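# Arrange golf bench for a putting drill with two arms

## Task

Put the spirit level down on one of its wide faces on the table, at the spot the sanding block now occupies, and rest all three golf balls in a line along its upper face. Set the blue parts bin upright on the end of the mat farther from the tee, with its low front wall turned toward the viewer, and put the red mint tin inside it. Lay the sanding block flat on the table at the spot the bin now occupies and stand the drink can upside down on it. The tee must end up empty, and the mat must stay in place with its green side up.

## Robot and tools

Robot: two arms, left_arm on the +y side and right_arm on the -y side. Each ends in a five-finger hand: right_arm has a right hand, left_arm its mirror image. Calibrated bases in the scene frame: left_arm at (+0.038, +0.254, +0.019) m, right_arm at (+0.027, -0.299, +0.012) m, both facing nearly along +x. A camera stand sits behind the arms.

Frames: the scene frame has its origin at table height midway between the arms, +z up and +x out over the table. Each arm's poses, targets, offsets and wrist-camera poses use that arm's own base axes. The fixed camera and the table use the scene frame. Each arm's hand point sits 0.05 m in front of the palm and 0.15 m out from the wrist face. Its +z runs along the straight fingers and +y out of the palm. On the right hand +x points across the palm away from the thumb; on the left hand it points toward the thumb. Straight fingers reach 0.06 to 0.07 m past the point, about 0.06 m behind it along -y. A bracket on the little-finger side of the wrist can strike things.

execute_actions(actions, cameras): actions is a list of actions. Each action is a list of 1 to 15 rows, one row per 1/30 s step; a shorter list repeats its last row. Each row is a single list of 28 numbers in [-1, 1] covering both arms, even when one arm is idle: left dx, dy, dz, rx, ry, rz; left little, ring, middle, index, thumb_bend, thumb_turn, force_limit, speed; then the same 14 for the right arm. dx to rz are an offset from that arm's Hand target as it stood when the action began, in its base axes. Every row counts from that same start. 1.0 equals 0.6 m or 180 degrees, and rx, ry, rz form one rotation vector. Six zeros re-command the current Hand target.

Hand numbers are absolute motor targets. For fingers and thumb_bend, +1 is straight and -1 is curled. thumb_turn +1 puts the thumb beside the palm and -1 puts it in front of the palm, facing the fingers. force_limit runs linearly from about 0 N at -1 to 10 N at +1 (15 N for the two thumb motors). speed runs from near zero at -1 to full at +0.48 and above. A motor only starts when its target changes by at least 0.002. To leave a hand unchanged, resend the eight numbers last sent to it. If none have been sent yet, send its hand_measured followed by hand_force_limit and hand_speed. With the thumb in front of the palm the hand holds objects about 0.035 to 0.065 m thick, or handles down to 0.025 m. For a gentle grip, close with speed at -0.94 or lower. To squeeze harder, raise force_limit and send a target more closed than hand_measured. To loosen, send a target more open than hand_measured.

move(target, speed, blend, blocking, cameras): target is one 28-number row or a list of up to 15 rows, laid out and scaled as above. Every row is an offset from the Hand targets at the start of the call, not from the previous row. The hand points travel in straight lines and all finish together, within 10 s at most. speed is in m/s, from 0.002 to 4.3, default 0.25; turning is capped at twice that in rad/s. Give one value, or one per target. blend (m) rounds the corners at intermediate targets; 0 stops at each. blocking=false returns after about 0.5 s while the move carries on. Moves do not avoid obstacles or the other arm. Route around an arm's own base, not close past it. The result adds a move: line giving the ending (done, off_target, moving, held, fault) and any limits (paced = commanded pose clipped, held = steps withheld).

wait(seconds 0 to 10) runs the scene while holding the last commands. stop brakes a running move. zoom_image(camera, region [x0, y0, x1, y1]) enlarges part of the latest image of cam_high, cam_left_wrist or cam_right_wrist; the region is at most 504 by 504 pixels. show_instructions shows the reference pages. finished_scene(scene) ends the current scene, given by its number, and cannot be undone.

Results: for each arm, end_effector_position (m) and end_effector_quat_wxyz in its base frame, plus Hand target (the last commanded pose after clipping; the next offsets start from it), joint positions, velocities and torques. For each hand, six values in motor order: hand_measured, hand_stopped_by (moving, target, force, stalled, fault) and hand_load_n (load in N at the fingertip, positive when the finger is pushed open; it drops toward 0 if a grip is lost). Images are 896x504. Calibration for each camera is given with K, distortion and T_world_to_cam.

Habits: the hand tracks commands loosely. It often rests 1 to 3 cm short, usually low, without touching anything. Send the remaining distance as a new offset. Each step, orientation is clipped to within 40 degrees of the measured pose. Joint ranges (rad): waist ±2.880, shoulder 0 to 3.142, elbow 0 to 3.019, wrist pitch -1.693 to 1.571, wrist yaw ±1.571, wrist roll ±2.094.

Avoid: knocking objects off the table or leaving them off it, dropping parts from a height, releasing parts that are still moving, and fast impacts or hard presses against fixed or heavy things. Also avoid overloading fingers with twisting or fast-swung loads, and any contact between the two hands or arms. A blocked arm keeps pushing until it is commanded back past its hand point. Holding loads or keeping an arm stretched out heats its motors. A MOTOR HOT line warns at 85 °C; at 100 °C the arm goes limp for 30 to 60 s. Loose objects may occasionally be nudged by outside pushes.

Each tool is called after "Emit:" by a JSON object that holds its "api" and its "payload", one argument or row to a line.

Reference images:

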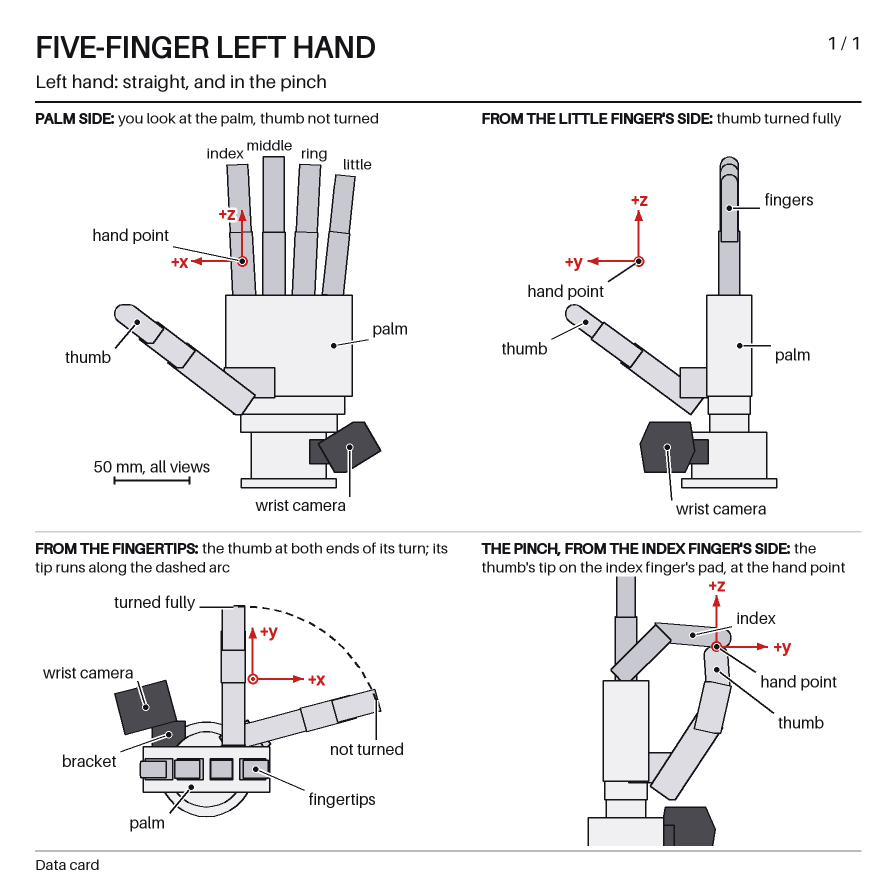

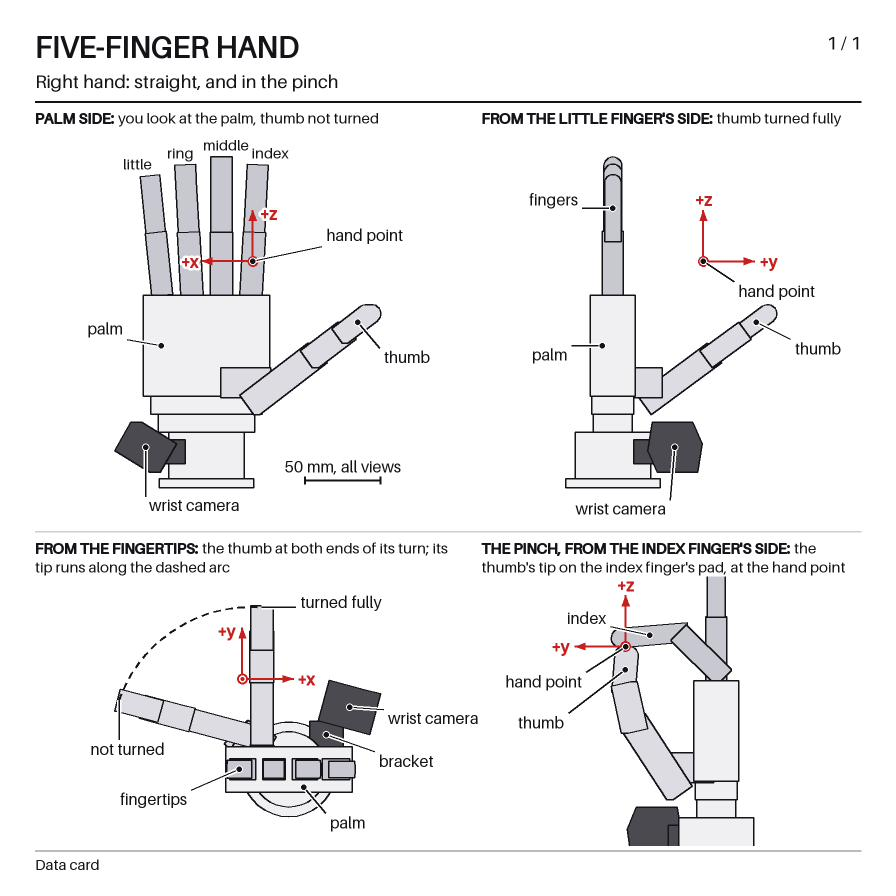

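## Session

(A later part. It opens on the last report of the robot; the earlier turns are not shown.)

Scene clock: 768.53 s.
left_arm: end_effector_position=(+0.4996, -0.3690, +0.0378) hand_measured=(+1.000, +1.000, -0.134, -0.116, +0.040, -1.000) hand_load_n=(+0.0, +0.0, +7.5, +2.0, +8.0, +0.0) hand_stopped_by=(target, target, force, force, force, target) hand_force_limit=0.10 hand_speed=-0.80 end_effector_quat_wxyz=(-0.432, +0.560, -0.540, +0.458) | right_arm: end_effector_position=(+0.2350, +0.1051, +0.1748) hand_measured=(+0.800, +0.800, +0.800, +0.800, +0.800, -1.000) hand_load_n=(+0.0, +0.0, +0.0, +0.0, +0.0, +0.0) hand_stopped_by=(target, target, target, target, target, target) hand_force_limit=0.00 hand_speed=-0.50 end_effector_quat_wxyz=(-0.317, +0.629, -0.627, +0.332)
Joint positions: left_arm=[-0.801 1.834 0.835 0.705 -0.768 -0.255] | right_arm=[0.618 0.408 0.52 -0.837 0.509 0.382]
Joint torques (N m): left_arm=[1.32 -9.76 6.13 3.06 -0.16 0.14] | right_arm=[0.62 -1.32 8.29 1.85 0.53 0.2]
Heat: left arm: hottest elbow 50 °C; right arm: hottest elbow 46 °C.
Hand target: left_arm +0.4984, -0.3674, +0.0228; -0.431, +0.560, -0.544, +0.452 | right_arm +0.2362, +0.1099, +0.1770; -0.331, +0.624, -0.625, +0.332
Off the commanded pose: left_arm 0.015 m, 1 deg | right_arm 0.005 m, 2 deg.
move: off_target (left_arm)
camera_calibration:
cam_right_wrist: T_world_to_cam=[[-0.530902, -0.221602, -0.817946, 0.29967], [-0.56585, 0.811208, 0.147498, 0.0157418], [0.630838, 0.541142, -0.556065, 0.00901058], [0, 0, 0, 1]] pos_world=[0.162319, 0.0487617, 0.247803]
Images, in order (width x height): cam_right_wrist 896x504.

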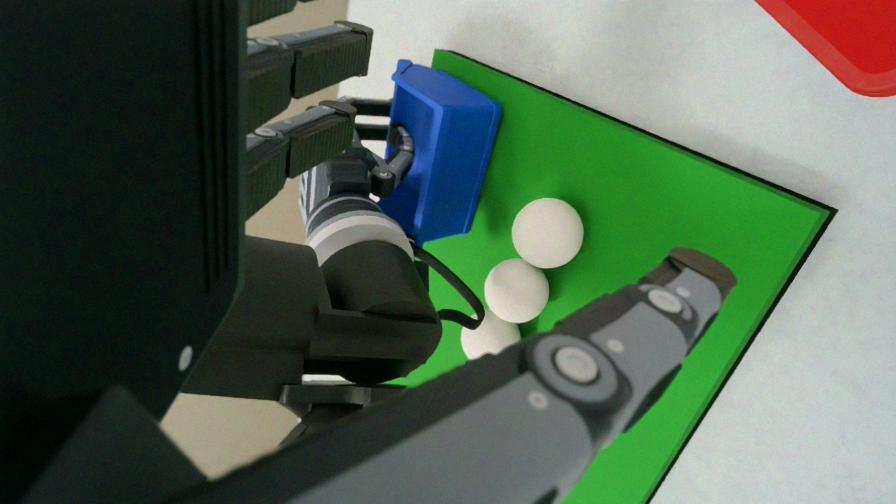

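Emit:
{"api": "move", "payload": {
  "target": [
    [0.0,0,0.0,0,0,0,1,1,0.3,0.3,0.3,-1,0.1,-0.8,0,0,0,0,0,0,0.8,0.8,0.8,0.8,0.8,-1,0,-0.5],
    [0.0,0,0.25,0,0,0,1,1,0.3,0.3,0.3,-1,0.1,-0.8,0,0,0,0,0,0,0.8,0.8,0.8,0.8,0.8,-1,0,-0.5]
  ],
  "speed": 0.12,
  "cameras": ["cam_high","cam_right_wrist"]
}}

Scene clock: 782.67 s.
left_arm: end_effector_position=(+0.4885, -0.3575, +0.1497) hand_measured=(+1.000, +1.000, +0.300, +0.300, +0.300, -1.000) hand_load_n=(+0.0, +0.0, +0.0, +0.0, +0.0, +0.0) hand_stopped_by=(target, target, target, target, target, target) hand_force_limit=0.10 hand_speed=-0.80 end_effector_quat_wxyz=(-0.432, +0.560, -0.556, +0.437) | right_arm: end_effector_position=(+0.2350, +0.1051, +0.1748) hand_measured=(+0.800, +0.800, +0.800, +0.800, +0.800, -1.000) hand_load_n=(+0.0, +0.0, +0.0, +0.0, +0.0, +0.0) hand_stopped_by=(target, target, target, target, target, target) hand_force_limit=0.00 hand_speed=-0.50 end_effector_quat_wxyz=(-0.317, +0.629, -0.627, +0.332)
Joint positions: left_arm=[-0.801 1.542 0.894 0.301 -0.768 -0.255] | right_arm=[0.618 0.408 0.52 -0.837 0.509 0.382]
Joint torques (N m): left_arm=[1.26 -10.75 12.21 1.84 -0.2 0.15] | right_arm=[0.56 -1.26 8.31 1.85 0.53 0.2]
Heat: left arm: hottest elbow 49 °C; right arm: hottest elbow 46 °C.
Hand target: left_arm +0.4984, -0.3674, +0.1728; -0.431, +0.560, -0.544, +0.452 | right_arm +0.2362, +0.1099, +0.1770; -0.331, +0.624, -0.625, +0.332
Off the commanded pose: left_arm 0.027 m, 2 deg | right_arm 0.005 m, 2 deg.
move: off_target (left_arm)
camera_calibration:
cam_right_wrist: T_world_to_cam=[[-0.530902, -0.221602, -0.817946, 0.29967], [-0.56585, 0.811208, 0.147498, 0.0157418], [0.630838, 0.541142, -0.556065, 0.00901058], [0, 0, 0, 1]] pos_world=[0.162319, 0.0487617, 0.247803]
Images, in order (width x height): cam_high 896x504, cam_right_wrist 896x504.

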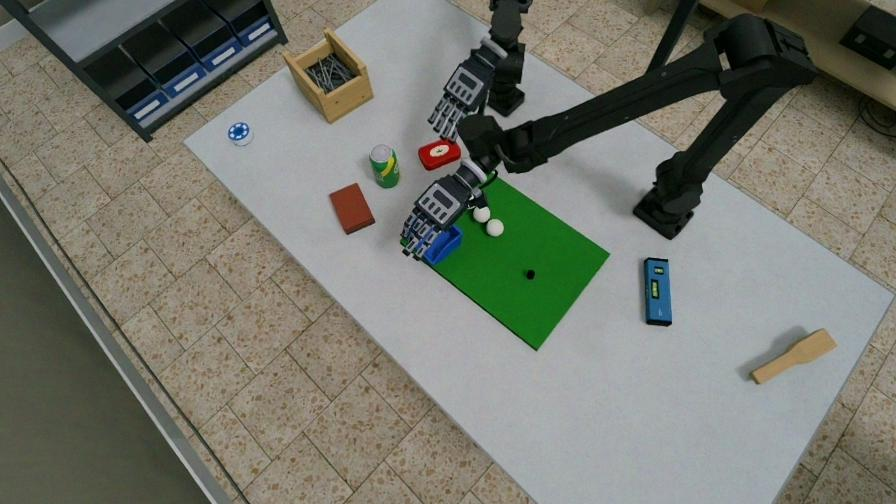

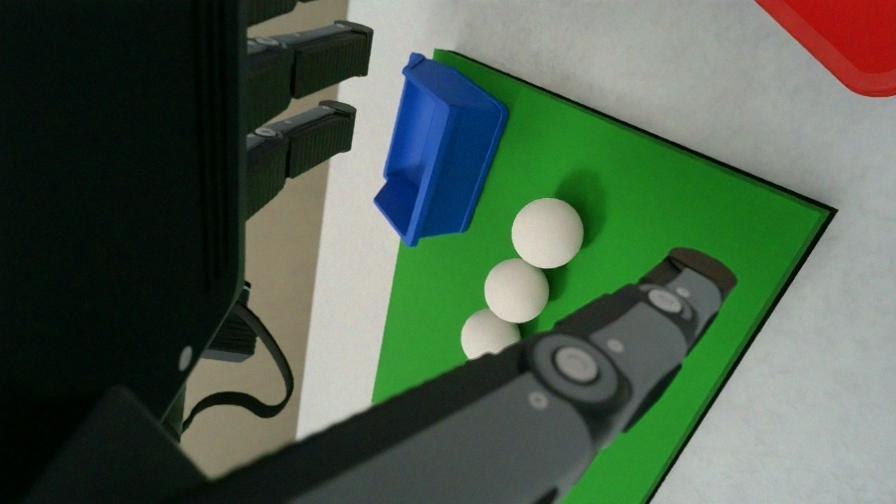

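Emit:
{"api": "zoom_image", "payload": {
  "camera": "cam_right_wrist",
  "region": [350, 30, 550, 260]
}}

Scaled by 2.191.

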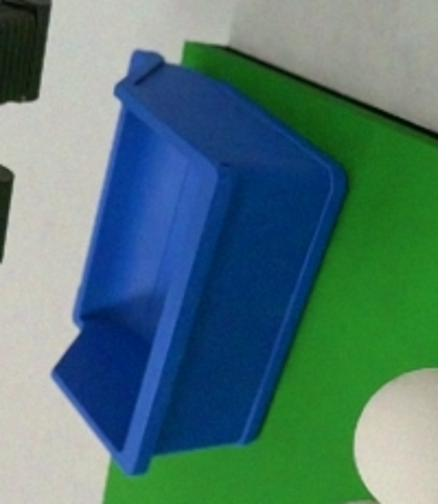

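Emit:
{"api": "move", "payload": {
  "target": [
    [0.0,0,-0.15,0,0,0,1,1,0.3,0.3,0.3,-1,0.1,-0.8,0,0,0,0,0,0,0.8,0.8,0.8,0.8,0.8,-1,0,-0.5],
    [0.0,0,-0.235,0,0,0,1,1,0.25,0.25,0.25,-1,0.1,-0.8,0,0,0,0,0,0,0.8,0.8,0.8,0.8,0.8,-1,0,-0.5]
  ],
  "speed": 0.1,
  "cameras": ["cam_right_wrist","cam_left_wrist"]
}}

Scene clock: 850.73 s.
left_arm: end_effector_position=(+0.4971, -0.3664, +0.0319) hand_measured=(+1.000, +1.000, +0.250, +0.250, +0.250, -1.000) hand_load_n=(+0.0, +0.0, +0.0, +0.5, +0.0, +0.0) hand_stopped_by=(target, target, target, target, target, target) hand_force_limit=0.10 hand_speed=-0.80 end_effector_quat_wxyz=(-0.432, +0.559, -0.548, +0.447) | right_arm: end_effector_position=(+0.2350, +0.1051, +0.1748) hand_measured=(+0.800, +0.800, +0.800, +0.800, +0.800, -1.000) hand_load_n=(+0.0, +0.0, +0.0, +0.0, +0.0, +0.0) hand_stopped_by=(target, target, target, target, target, target) hand_force_limit=0.00 hand_speed=-0.50 end_effector_quat_wxyz=(-0.317, +0.629, -0.627, +0.332)
Joint positions: left_arm=[-0.801 1.833 0.835 0.676 -0.768 -0.255] | right_arm=[0.618 0.408 0.52 -0.837 0.509 0.382]
Joint torques (N m): left_arm=[1.32 -11.22 6.37 3.23 -0.18 0.14] | right_arm=[0.56 -1.26 8.31 1.85 0.53 0.2]
Heat: left arm: hottest elbow 55 °C; right arm: hottest elbow 46 °C.
Hand target: left_arm +0.4984, -0.3674, +0.0318; -0.431, +0.560, -0.544, +0.452 | right_arm +0.2362, +0.1099, +0.1770; -0.331, +0.624, -0.625, +0.332
Off the commanded pose: left_arm 0.002 m, 1 deg | right_arm 0.005 m, 2 deg.
move: done
camera_calibration:
cam_left_wrist: T_world_to_cam=[[0.273949, -0.255034, 0.927313, -0.251208], [-0.525157, -0.84743, -0.0779207, -0.0462844], [0.805706, -0.465639, -0.366086, -0.438249], [0, 0, 0, 1]] pos_world=[0.397612, -0.307355, 0.0689051]
cam_right_wrist: T_world_to_cam=[[-0.530902, -0.221602, -0.817946, 0.29967], [-0.56585, 0.811208, 0.147498, 0.0157418], [0.630838, 0.541142, -0.556065, 0.00901058], [0, 0, 0, 1]] pos_world=[0.162319, 0.0487617, 0.247803]
Images, in order (width x height): cam_left_wrist 896x504, cam_right_wrist 896x504.

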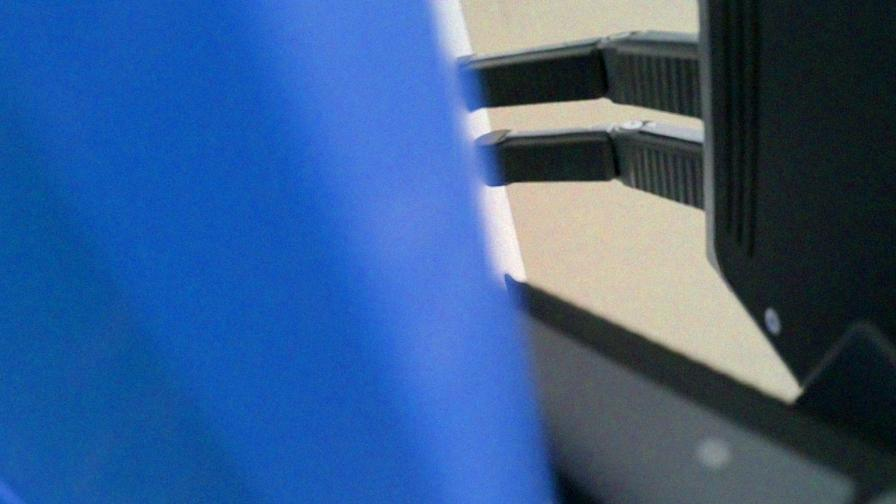

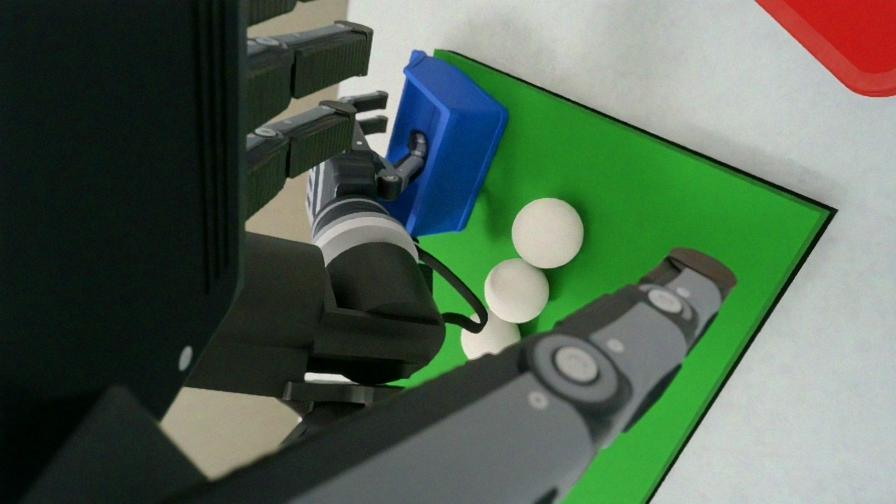

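Emit:
{"api": "move", "payload": {
  "target": [0.0,0,0,0,0,0,1,1,-0.5,-0.5,-0.5,-1,0.1,-0.8,0,0,0,0,0,0,0.8,0.8,0.8,0.8,0.8,-1,0,-0.5],
  "speed": 0.05,
  "cameras": ["cam_left_wrist","cam_right_wrist"]
}}

Scene clock: 873.63 s.
left_arm: end_effector_position=(+0.4975, -0.3668, +0.0328) hand_measured=(+1.000, +1.000, -0.096, -0.134, -0.500, -1.000) hand_load_n=(+0.0, +0.0, +5.5, +4.0, +0.0, +0.0) hand_stopped_by=(target, target, force, force, target, target) hand_force_limit=0.10 hand_speed=-0.80 end_effector_quat_wxyz=(-0.432, +0.559, -0.547, +0.448) | right_arm: end_effector_position=(+0.2350, +0.1051, +0.1748) hand_measured=(+0.800, +0.800, +0.800, +0.800, +0.800, -1.000) hand_load_n=(+0.0, +0.0, +0.0, +0.0, +0.0, +0.0) hand_stopped_by=(target, target, target, target, target, target) hand_force_limit=0.00 hand_speed=-0.50 end_effector_quat_wxyz=(-0.317, +0.629, -0.627, +0.332)
Joint positions: left_arm=[-0.801 1.833 0.835 0.681 -0.768 -0.255] | right_arm=[0.618 0.408 0.52 -0.837 0.509 0.382]
Joint torques (N m): left_arm=[1.32 -11.28 6.38 3.06 -0.17 0.14] | right_arm=[0.56 -1.26 8.31 1.85 0.53 0.2]
Heat: left arm: hottest elbow 53 °C; right arm: hottest elbow 46 °C.
Hand target: left_arm +0.4984, -0.3674, +0.0318; -0.431, +0.560, -0.544, +0.452 | right_arm +0.2362, +0.1099, +0.1770; -0.331, +0.624, -0.625, +0.332
Off the commanded pose: left_arm 0.002 m, 1 deg | right_arm 0.005 m, 2 deg.
move: done
camera_calibration:
cam_left_wrist: T_world_to_cam=[[0.271337, -0.252237, 0.928845, -0.249918], [-0.524955, -0.847655, -0.0768383, -0.0465734], [0.806721, -0.466752, -0.362413, -0.439484], [0, 0, 0, 1]] pos_world=[0.397904, -0.307647, 0.0692821]
cam_right_wrist: T_world_to_cam=[[-0.530902, -0.221602, -0.817946, 0.29967], [-0.56585, 0.811208, 0.147498, 0.0157418], [0.630838, 0.541142, -0.556065, 0.00901058], [0, 0, 0, 1]] pos_world=[0.162319, 0.0487617, 0.247803]
Images, in order (width x height): cam_left_wrist 896x504, cam_right_wrist 896x504.

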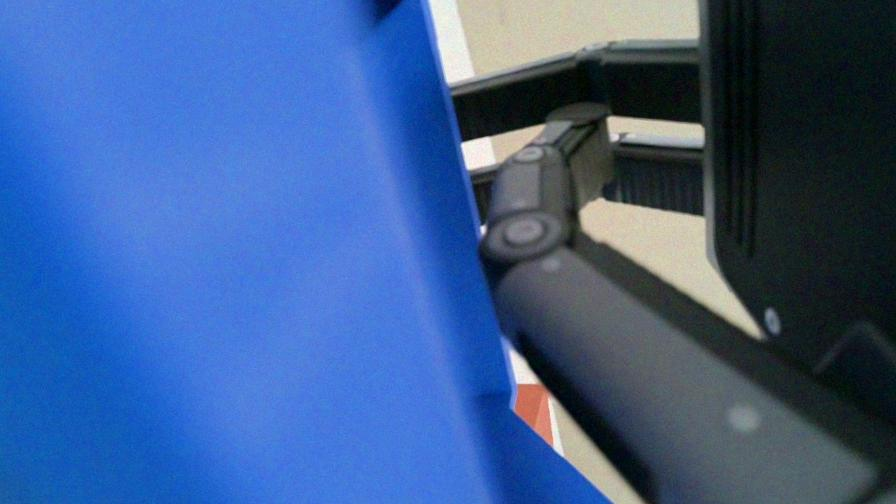

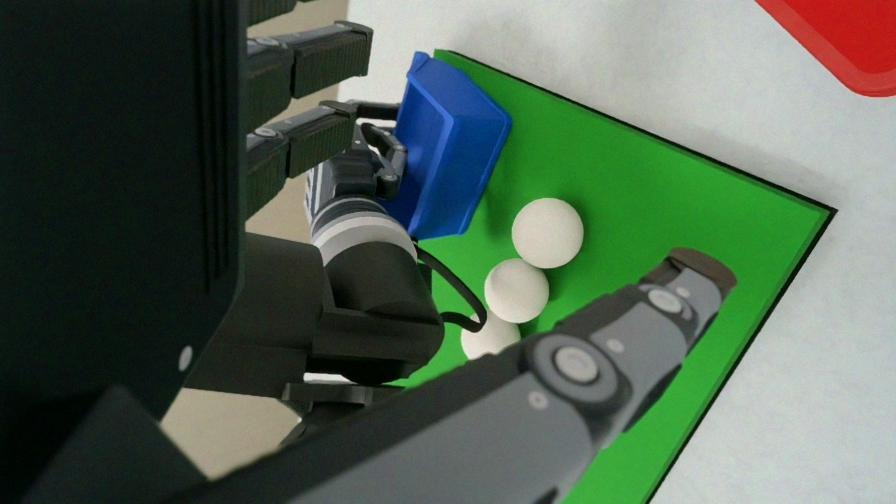

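Emit:
{"api": "move", "payload": {
  "target": [
    [0.0,0,0.0,0,0,0,1,1,0.4,0.4,0.4,-1,0.1,-0.7,0,0,0,0,0,0,0.8,0.8,0.8,0.8,0.8,-1,0,-0.5],
    [0.0,0,0.2,0,0,0,1,1,0.4,0.4,0.4,-1,0.1,-0.7,0,0,0,0,0,0,0.8,0.8,0.8,0.8,0.8,-1,0,-0.5],
    [-0.3,0.7,0.3,0,0,0,0.8,0.8,0.8,0.8,0.8,-1,0.1,-0.7,0,0,0,0,0,0,0.8,0.8,0.8,0.8,0.8,-1,0,-0.5]
  ],
  "speed": [0.08,0.12,0.3],
  "blend": [0,0.03,0],
  "cameras": ["cam_high","cam_right_wrist"]
}}

Emit:
{"api": "zoom_image", "payload": {
  "camera": "cam_high",
  "region": [380, 150, 560, 300]
}}

Scene clock: 904.57 s.
left_arm: end_effector_position=(+0.3147, +0.0532, +0.2003) hand_measured=(+0.800, +0.800, +0.800, +0.800, +0.800, -1.000) hand_load_n=(+0.0, +0.0, +0.0, +0.0, +0.0, +0.0) hand_stopped_by=(target, target, target, target, target, target) hand_force_limit=0.10 hand_speed=-0.70 end_effector_quat_wxyz=(-0.428, +0.568, -0.538, +0.451) | right_arm: end_effector_position=(+0.2350, +0.1051, +0.1748) hand_measured=(+0.800, +0.800, +0.800, +0.800, +0.800, -1.000) hand_load_n=(+0.0, +0.0, +0.5, +0.0, +0.0, +0.0) hand_stopped_by=(target, target, target, target, target, target) hand_force_limit=0.00 hand_speed=-0.50 end_effector_quat_wxyz=(-0.317, +0.629, -0.627, +0.332)
Joint positions: left_arm=[0.563 0.458 0.358 -0.168 0.545 0.088] | right_arm=[0.618 0.408 0.52 -0.837 0.509 0.382]
Joint torques (N m): left_arm=[0.5 0.38 12.85 2 0.14 0.25] | right_arm=[0.56 -1.32 8.31 1.85 0.53 0.2]
Heat: left arm: hottest elbow 51 °C; right arm: hottest elbow 46 °C.
Hand target: left_arm +0.3185, +0.0526, +0.2117; -0.431, +0.560, -0.544, +0.452 | right_arm +0.2362, +0.1099, +0.1770; -0.331, +0.624, -0.625, +0.332
Off the commanded pose: left_arm 0.012 m, 1 deg | right_arm 0.005 m, 2 deg.
move: off_target (left_arm); target 3's new numbers were sent with left_arm's hand 0.012 m and 1 deg from that target
camera_calibration:
cam_right_wrist: T_world_to_cam=[[-0.530902, -0.221602, -0.817946, 0.29967], [-0.56585, 0.811208, 0.147498, 0.0157418], [0.630838, 0.541142, -0.556065, 0.00901058], [0, 0, 0, 1]] pos_world=[0.162319, 0.0487617, 0.247803]
Images, in order (width x height): cam_high 896x504, cam_right_wrist 896x504.

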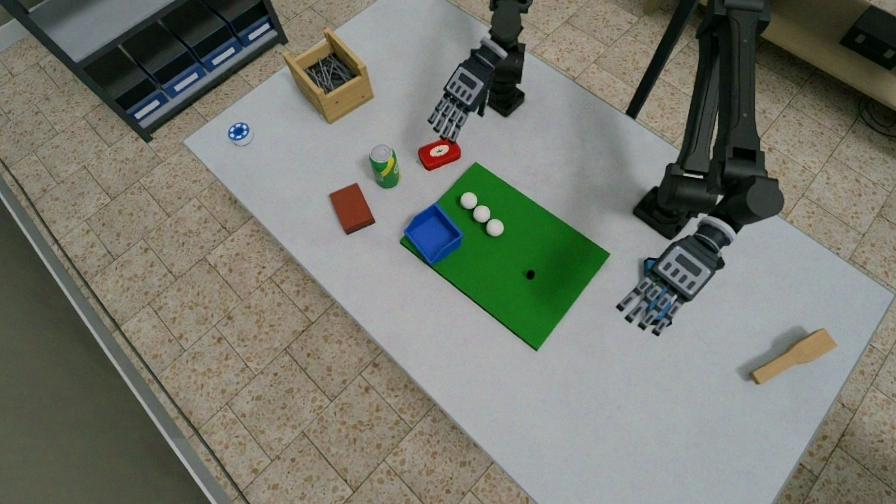

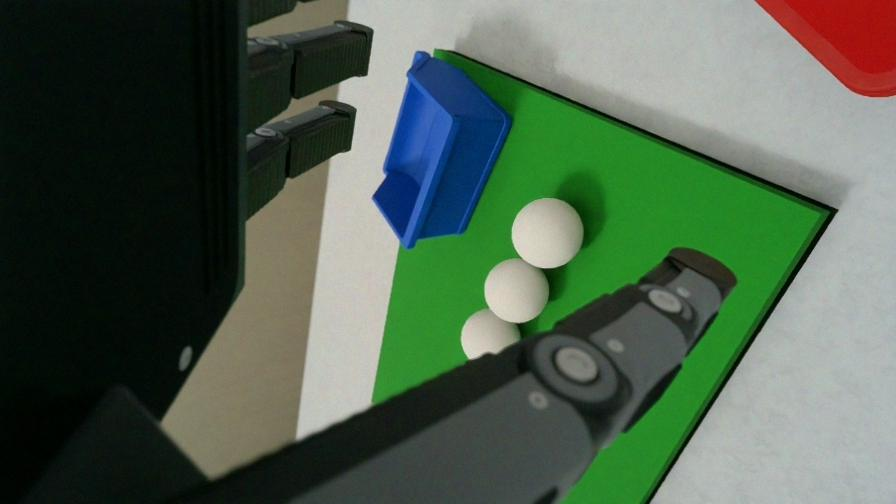

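Scaled by 2.800.

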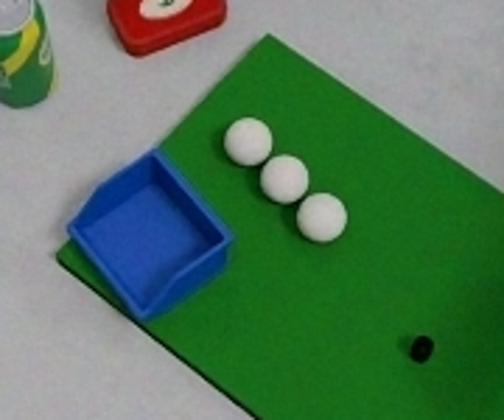

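Emit:
{"api": "move", "payload": {
  "target": [
    [0.019,0.529,0.0,0,0,0,0.8,0.8,0.8,0.8,0.8,-1,0.1,-0.7,0,0,0.19,0,0,0,1,1,1,1,0.9,-1,0,-0.5],
    [0.019,0.529,-0.07,0,0,0,0.8,0.8,0.8,0.8,0.8,-1,0.1,-0.7,0.278,-0.2165,0.2,0.4161,-0.2840,-0.3946,1,1,1,1,0.9,-1,0,-0.5]
  ],
  "speed": 0.25,
  "blend": 0.02,
  "cameras": ["cam_high","cam_right_wrist"]
}}

Emit:
{"api": "zoom_image", "payload": {
  "camera": "cam_high",
  "region": [310, 90, 490, 250]
}}

Scene clock: 1052.90 s.
left_arm: end_effector_position=(+0.3294, +0.3675, +0.1756) hand_measured=(+0.800, +0.800, +0.800, +0.800, +0.800, -1.000) hand_load_n=(+0.0, +0.0, +0.0, +0.0, +0.0, +0.0) hand_stopped_by=(target, target, target, target, target, target) hand_force_limit=0.10 hand_speed=-0.70 end_effector_quat_wxyz=(-0.429, +0.564, -0.541, +0.454) | right_arm: end_effector_position=(+0.3919, -0.0229, +0.2679) hand_measured=(+1.000, +1.000, +1.000, +1.000, +0.900, -1.000) hand_load_n=(+0.0, +0.0, +0.0, +0.0, +0.0, +0.0) hand_stopped_by=(target, target, target, target, target, target) hand_force_limit=0.00 hand_speed=-0.50 end_effector_quat_wxyz=(+0.569, +0.285, +0.729, -0.252)
Joint positions: left_arm=[1.208 1.447 0.9 -0.032 1.155 0.489] | right_arm=[0.335 0.765 0.438 -0.163 1.074 1.965]
Joint torques (N m): left_arm=[1.32 -8.29 8.5 2.77 0.4 0.26] | right_arm=[-0.44 -2.43 12.94 0.58 0.6 0.25]
Heat: left arm: hottest elbow 64 °C; right arm: hottest elbow 47 °C.
Hand target: left_arm +0.3298, +0.3701, +0.1697; -0.431, +0.560, -0.544, +0.452 | right_arm +0.4030, -0.0201, +0.2970; +0.581, +0.297, +0.718, -0.241
Off the commanded pose: left_arm 0.006 m, 1 deg | right_arm 0.031 m, 3 deg.
move: off_target (right_arm)
camera_calibration:
cam_right_wrist: T_world_to_cam=[[0.677499, 0.689701, -0.255553, -0.172667], [-0.094412, 0.426116, 0.899729, -0.200512], [0.729439, -0.585438, 0.353809, -0.277143], [0, 0, 0, 1]] pos_world=[0.30021, 0.0422793, 0.234336]
Images, in order (width x height): cam_high 896x504, cam_right_wrist 896x504.

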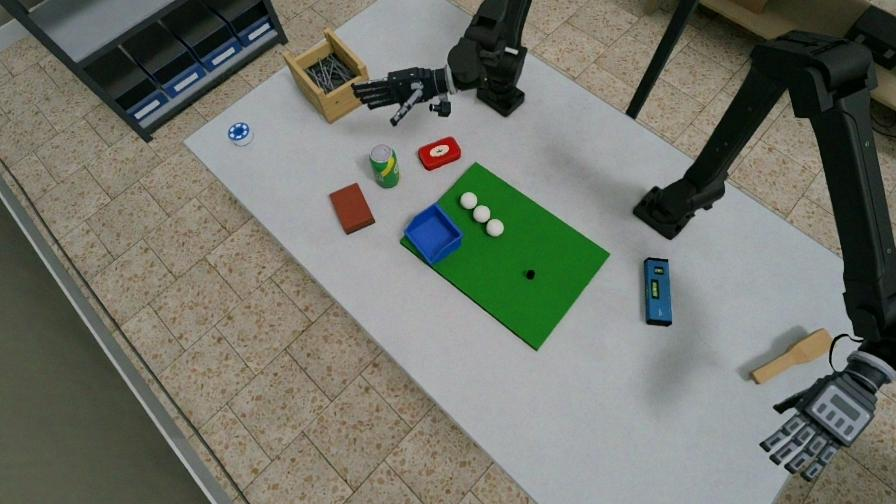

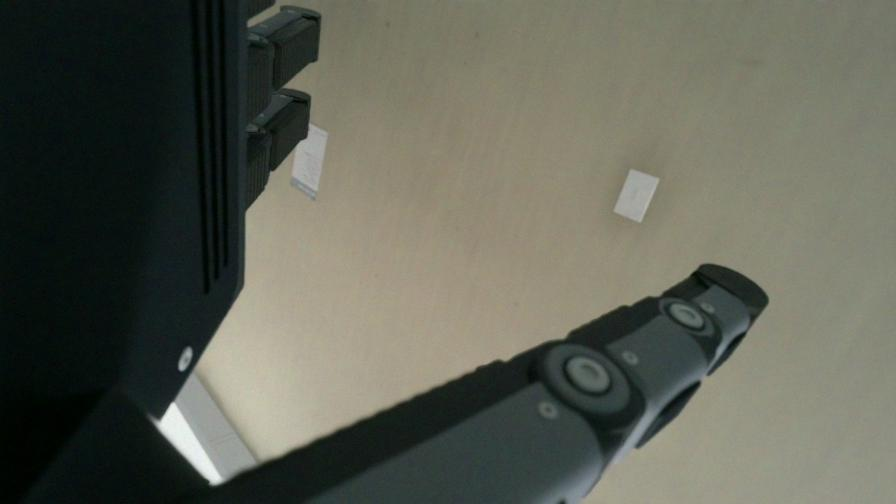

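Scaled by 2.800.

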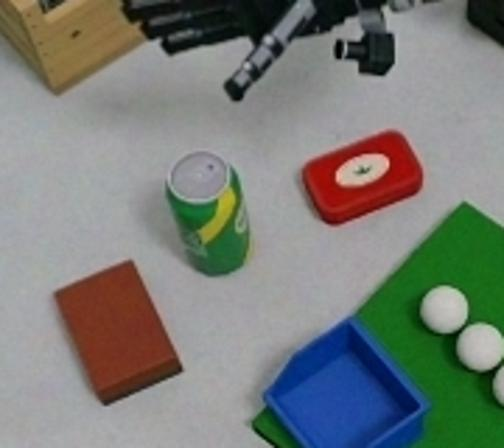

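Emit:
{"api": "move", "payload": {
  "target": [0,0,0,0,0,0,0.8,0.8,0.8,0.8,0.8,-1,0.1,-0.7,-0.003,0.003,-0.21,0,0,0,1,1,1,1,0.9,-1,0,-0.5],
  "speed": 0.15,
  "cameras": ["cam_high","cam_right_wrist"]
}}

Emit:
{"api": "zoom_image", "payload": {
  "camera": "cam_high",
  "region": [310, 90, 490, 250]
}}

Scene clock: 1094.67 s.
left_arm: end_effector_position=(+0.3294, +0.3675, +0.1756) hand_measured=(+0.800, +0.800, +0.800, +0.800, +0.800, -1.000) hand_load_n=(+0.0, +0.0, +0.0, +0.0, +0.0, +0.0) hand_stopped_by=(target, target, target, target, target, target) hand_force_limit=0.10 hand_speed=-0.70 end_effector_quat_wxyz=(-0.429, +0.564, -0.541, +0.454) | right_arm: end_effector_position=(+0.4020, -0.0211, +0.1723) hand_measured=(+1.000, +1.000, +1.000, +1.000, +0.900, -1.000) hand_load_n=(+0.0, +0.0, +0.0, +0.0, +0.0, +0.0) hand_stopped_by=(target, target, target, target, target, target) hand_force_limit=0.00 hand_speed=-0.50 end_effector_quat_wxyz=(+0.579, +0.301, +0.718, -0.242)
Joint positions: left_arm=[1.208 1.447 0.9 -0.032 1.155 0.489] | right_arm=[0.335 1.098 0.27 0.358 1.082 1.992]
Joint torques (N m): left_arm=[1.38 -8.35 8.5 2.76 0.4 0.25] | right_arm=[0.15 -4.07 6.08 1.83 0.57 0.09]
Heat: left arm: hottest elbow 57 °C; right arm: hottest elbow 58 °C.
Hand target: left_arm +0.3298, +0.3701, +0.1697; -0.431, +0.560, -0.544, +0.452 | right_arm +0.4012, -0.0183, +0.1711; +0.581, +0.297, +0.718, -0.241
Off the commanded pose: left_arm 0.006 m, 1 deg | right_arm 0.003 m, 1 deg.
move: done
camera_calibration:
cam_right_wrist: T_world_to_cam=[[0.695401, 0.686125, -0.213657, -0.219584], [-0.124383, 0.407749, 0.904583, -0.103435], [0.707775, -0.602472, 0.368892, -0.243804], [0, 0, 0, 1]] pos_world=[0.312392, 0.0459528, 0.136587]
Images, in order (width x height): cam_high 896x504, cam_right_wrist 896x504.

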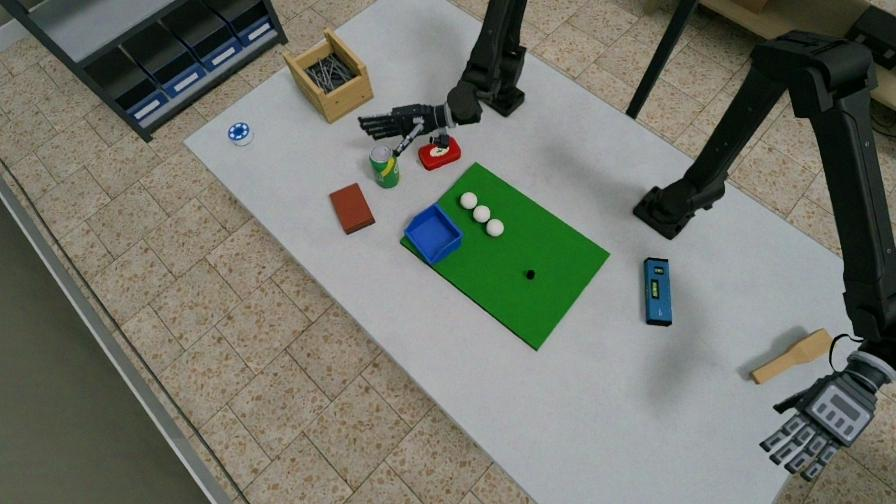

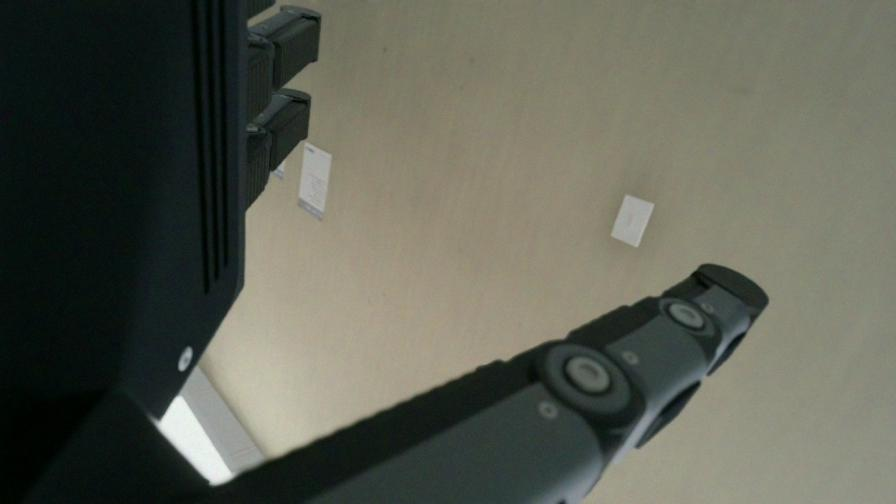

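Scaled by 2.800.

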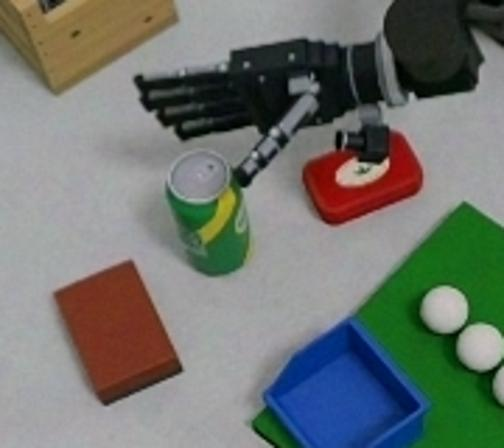

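Emit:
{"api": "move", "payload": {
  "target": [0,0,0,0,0,0,0.8,0.8,0.8,0.8,0.8,-1,0.1,-0.7,-0.002,0.003,-0.01,0,0,-0.0556,1,1,1,1,0.9,-1,0,-0.5],
  "speed": 0.1,
  "cameras": ["cam_high","cam_right_wrist"]
}}

Emit:
{"api": "zoom_image", "payload": {
  "camera": "cam_high",
  "region": [310, 90, 490, 250]
}}

Scene clock: 1117.87 s.
left_arm: end_effector_position=(+0.3294, +0.3675, +0.1756) hand_measured=(+0.800, +0.800, +0.800, +0.800, +0.800, -1.000) hand_load_n=(+0.0, +0.0, +0.0, +0.0, +0.0, +0.0) hand_stopped_by=(target, target, target, target, target, target) hand_force_limit=0.10 hand_speed=-0.70 end_effector_quat_wxyz=(-0.429, +0.564, -0.541, +0.454) | right_arm: end_effector_position=(+0.3877, -0.0274, +0.1514) hand_measured=(+1.000, +1.000, +1.000, +1.000, +0.900, -1.000) hand_load_n=(+0.0, +0.0, +0.0, +0.0, +0.0, +0.0) hand_stopped_by=(target, target, target, target, target, target) hand_force_limit=0.00 hand_speed=-0.50 end_effector_quat_wxyz=(+0.568, +0.318, +0.694, -0.307)
Joint positions: left_arm=[1.208 1.447 0.9 -0.032 1.155 0.489] | right_arm=[0.397 1.218 0.27 0.348 1.272 2.085]
Joint torques (N m): left_arm=[1.32 -8.35 8.5 2.74 0.4 0.25] | right_arm=[0.67 -4.25 8.21 1.63 0.71 0.25]
Heat: left arm: hottest elbow 55 °C; right arm: hottest elbow 50 °C.
Hand target: left_arm +0.3298, +0.3701, +0.1697; -0.431, +0.560, -0.544, +0.452 | right_arm +0.4000, -0.0165, +0.1651; +0.558, +0.359, +0.689, -0.291
Off the commanded pose: left_arm 0.006 m, 1 deg | right_arm 0.021 m, 5 deg.
joint sent to its limit (right arm) — joint 6 (wrist roll), upper limit. The joint targets are off in orientation, not in position.
move: off_target (right_arm)
camera_calibration:
cam_right_wrist: T_world_to_cam=[[0.767078, 0.57955, -0.275158, -0.231241], [-0.0555481, 0.487281, 0.871477, -0.103197], [0.639144, -0.653206, 0.405976, -0.210294], [0, 0, 0, 1]] pos_world=[0.306056, 0.0469366, 0.11168]
Images, in order (width x height): cam_high 896x504, cam_right_wrist 896x504.

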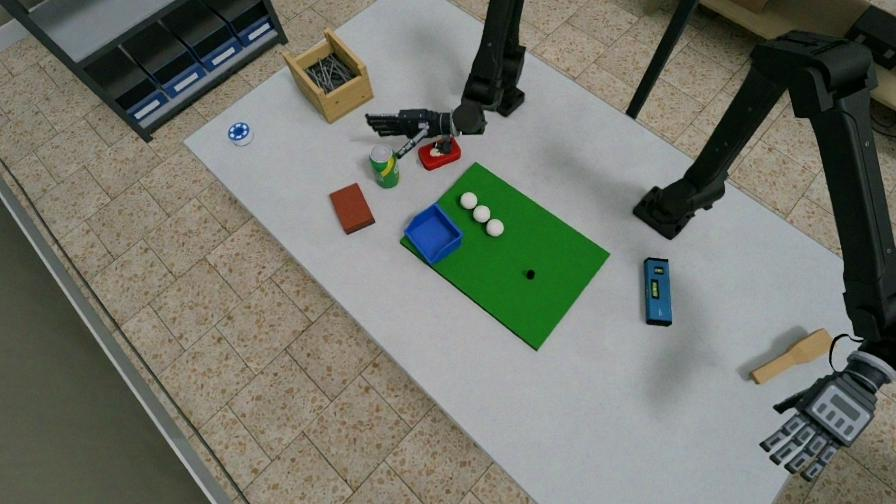

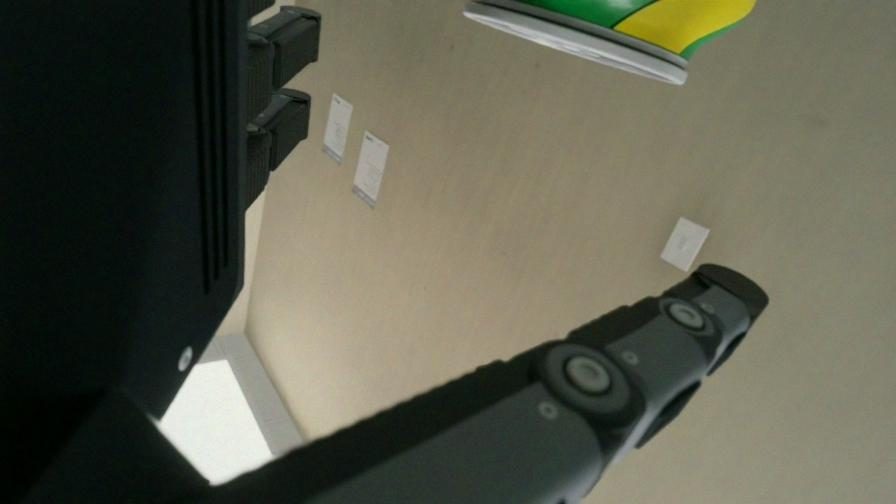

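Scaled by 2.800.

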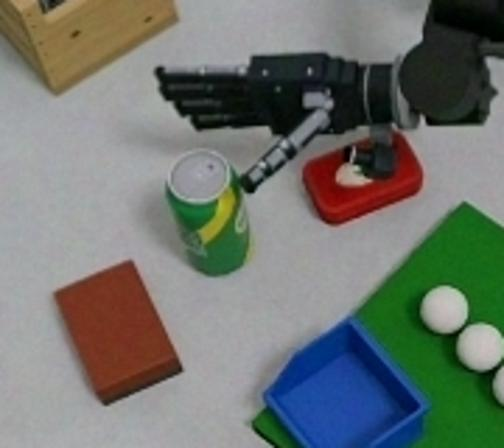

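Emit:
{"api": "move", "payload": {
  "target": [
    [0,0,0,0,0,0,0.8,0.8,0.8,0.8,0.8,-1,0.1,-0.7,0,0.0,0.22,0,0,0.0,1,1,1,1,0.9,-1,0,-0.5],
    [0,0,0,0,0,0,0.8,0.8,0.8,0.8,0.8,-1,0.1,-0.7,-0.0,-0.02,0.22,0,0,0.264,1,1,1,1,0.9,-1,0,-0.5],
    [0,0,0,0,0,0,0.8,0.8,0.8,0.8,0.8,-1,0.1,-0.7,-0.0,-0.04,0.16,0,0,0.528,1,1,1,1,0.9,-1,0,-0.5]
  ],
  "speed": 0.35,
  "blend": 0.01,
  "cameras": ["cam_high","cam_right_wrist"]
}}

Emit:
{"api": "zoom_image", "payload": {
  "camera": "cam_high",
  "region": [310, 50, 490, 230]
}}

Scene clock: 1147.63 s.
left_arm: end_effector_position=(+0.3294, +0.3675, +0.1756) hand_measured=(+0.800, +0.800, +0.800, +0.800, +0.800, -1.000) hand_load_n=(+0.0, +0.0, +0.0, +0.0, +0.0, -0.5) hand_stopped_by=(target, target, target, target, target, target) hand_force_limit=0.10 hand_speed=-0.70 end_effector_quat_wxyz=(-0.429, +0.564, -0.541, +0.454) | right_arm: end_effector_position=(+0.3870, -0.0260, +0.2423) hand_measured=(+1.000, +1.000, +1.000, +1.000, +0.900, -1.000) hand_load_n=(+0.0, +0.0, +0.0, +0.0, +0.0, +0.0) hand_stopped_by=(target, target, target, target, target, target) hand_force_limit=0.00 hand_speed=-0.50 end_effector_quat_wxyz=(+0.580, -0.256, +0.737, +0.234)
Joint positions: left_arm=[1.208 1.447 0.9 -0.032 1.155 0.489] | right_arm=[-0.623 1.254 0.678 -0.197 -1.255 0.871]
Joint torques (N m): left_arm=[1.38 -8.35 8.49 2.76 0.4 0.25] | right_arm=[-1.49 -6.89 11.9 0.29 -0.48 0.06]
Heat: left arm: hottest elbow 53 °C; right arm: hottest elbow 49 °C.
Hand target: left_arm +0.3298, +0.3701, +0.1697; -0.431, +0.560, -0.544, +0.452 | right_arm +0.4000, -0.0405, +0.2611; +0.591, -0.266, +0.730, +0.215
Off the commanded pose: left_arm 0.006 m, 1 deg | right_arm 0.027 m, 3 deg.
move: off_target (right_arm)
camera_calibration:
cam_right_wrist: T_world_to_cam=[[-0.642441, 0.747896, -0.167097, 0.317246], [-0.384086, -0.12556, 0.91472, -0.0823829], [0.663134, 0.651833, 0.367922, -0.211954], [0, 0, 0, 1]] pos_world=[0.312723, -0.109452, 0.20635]
Images, in order (width x height): cam_high 896x504, cam_right_wrist 896x504.

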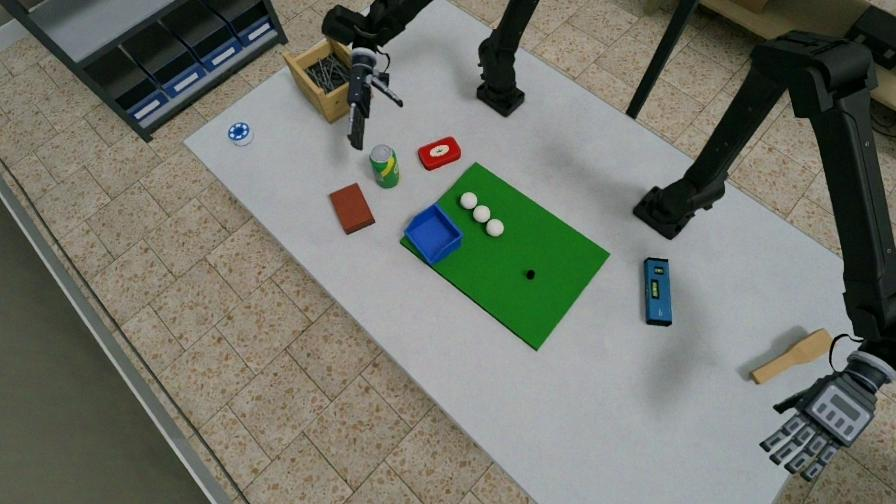

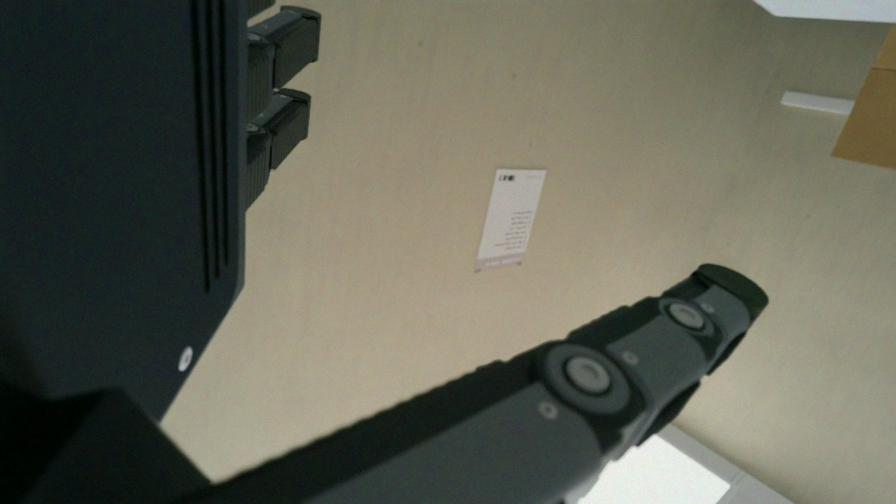

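Scaled by 2.800.

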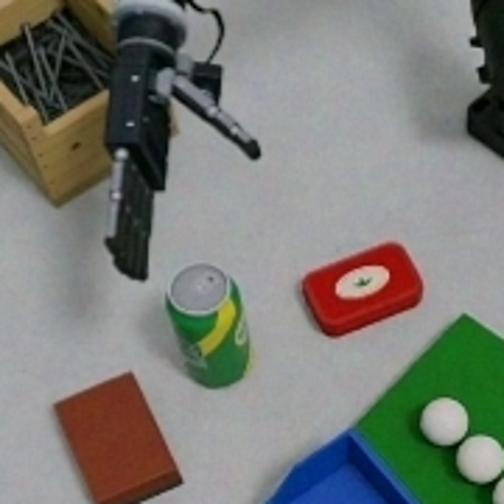

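Emit:
{"api": "move", "payload": {
  "target": [0,0,0,0,0,0,0.8,0.8,0.8,0.8,0.8,-1,0.1,-0.7,-0.016,-0.003,-0.18,0,0,0,1,1,1,1,0.9,-1,0,-0.5],
  "speed": 0.15,
  "cameras": ["cam_high","cam_right_wrist"]
}}

Emit:
{"api": "zoom_image", "payload": {
  "camera": "cam_high",
  "region": [310, 50, 490, 230]
}}

Scene clock: 1161.50 s.
left_arm: end_effector_position=(+0.3294, +0.3675, +0.1756) hand_measured=(+0.800, +0.800, +0.800, +0.800, +0.800, -1.000) hand_load_n=(+0.0, -0.5, +0.0, +0.0, +0.0, +0.0) hand_stopped_by=(target, target, target, target, target, target) hand_force_limit=0.10 hand_speed=-0.70 end_effector_quat_wxyz=(-0.429, +0.564, -0.541, +0.454) | right_arm: end_effector_position=(+0.3920, -0.0371, +0.1556) hand_measured=(+1.000, +1.000, +1.000, +1.000, +0.900, -1.000) hand_load_n=(+0.0, +0.0, +0.0, +0.0, +0.0, +0.0) hand_stopped_by=(target, target, target, target, target, target) hand_force_limit=0.00 hand_speed=-0.50 end_effector_quat_wxyz=(+0.587, -0.269, +0.730, +0.221)
Joint positions: left_arm=[1.208 1.447 0.9 -0.032 1.155 0.489] | right_arm=[-0.64 1.487 0.605 0.094 -1.267 0.813]
Joint torques (N m): left_arm=[1.32 -8.35 8.5 2.76 0.4 0.25] | right_arm=[-1.67 -8.23 5.49 1.4 -0.55 0.16]
Heat: left arm: hottest elbow 53 °C; right arm: hottest elbow 53 °C.
Hand target: left_arm +0.3298, +0.3701, +0.1697; -0.431, +0.560, -0.544, +0.452 | right_arm +0.3904, -0.0423, +0.1531; +0.591, -0.266, +0.730, +0.215
Off the commanded pose: left_arm 0.006 m, 1 deg | right_arm 0.006 m, 1 deg.
move: done
camera_calibration:
cam_right_wrist: T_world_to_cam=[[-0.639804, 0.740184, -0.206828, 0.319091], [-0.411481, -0.102621, 0.905623, 0.0103981], [0.649103, 0.664527, 0.370229, -0.170478], [0, 0, 0, 1]] pos_world=[0.319092, -0.121832, 0.119696]
Images, in order (width x height): cam_high 896x504, cam_right_wrist 896x504.

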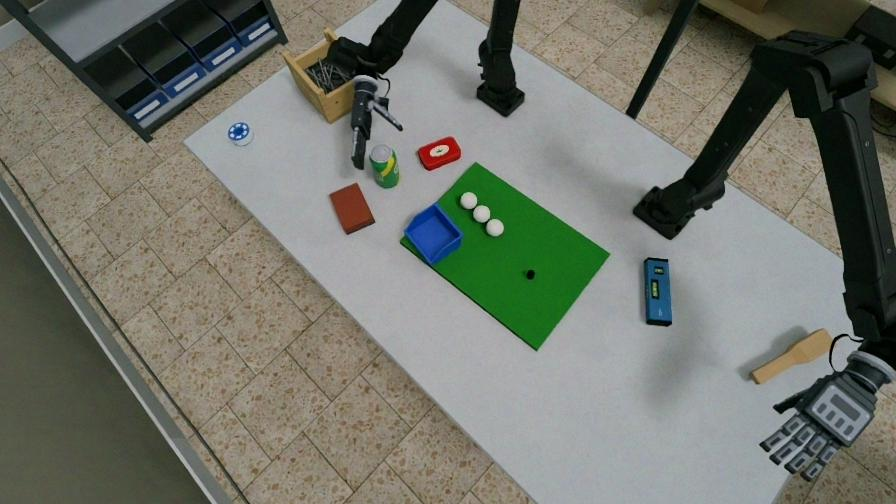

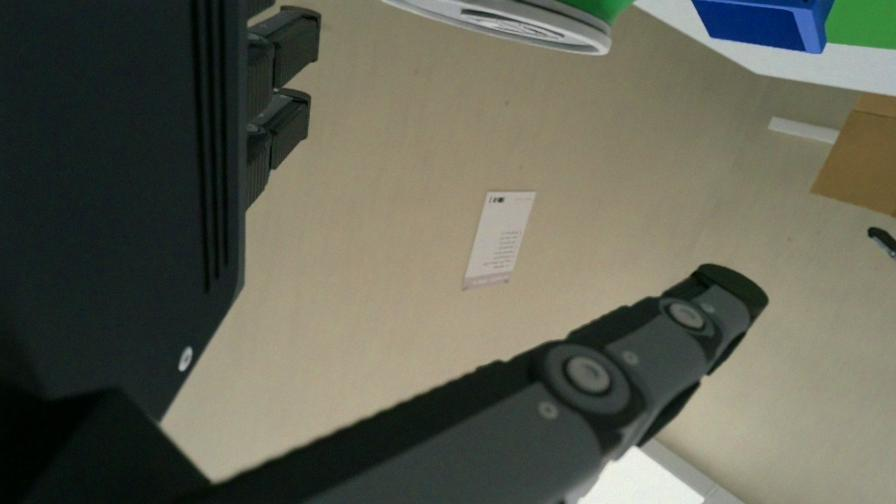

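Scaled by 2.800.

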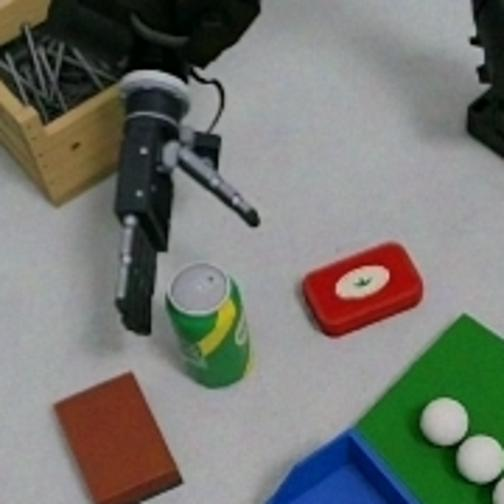

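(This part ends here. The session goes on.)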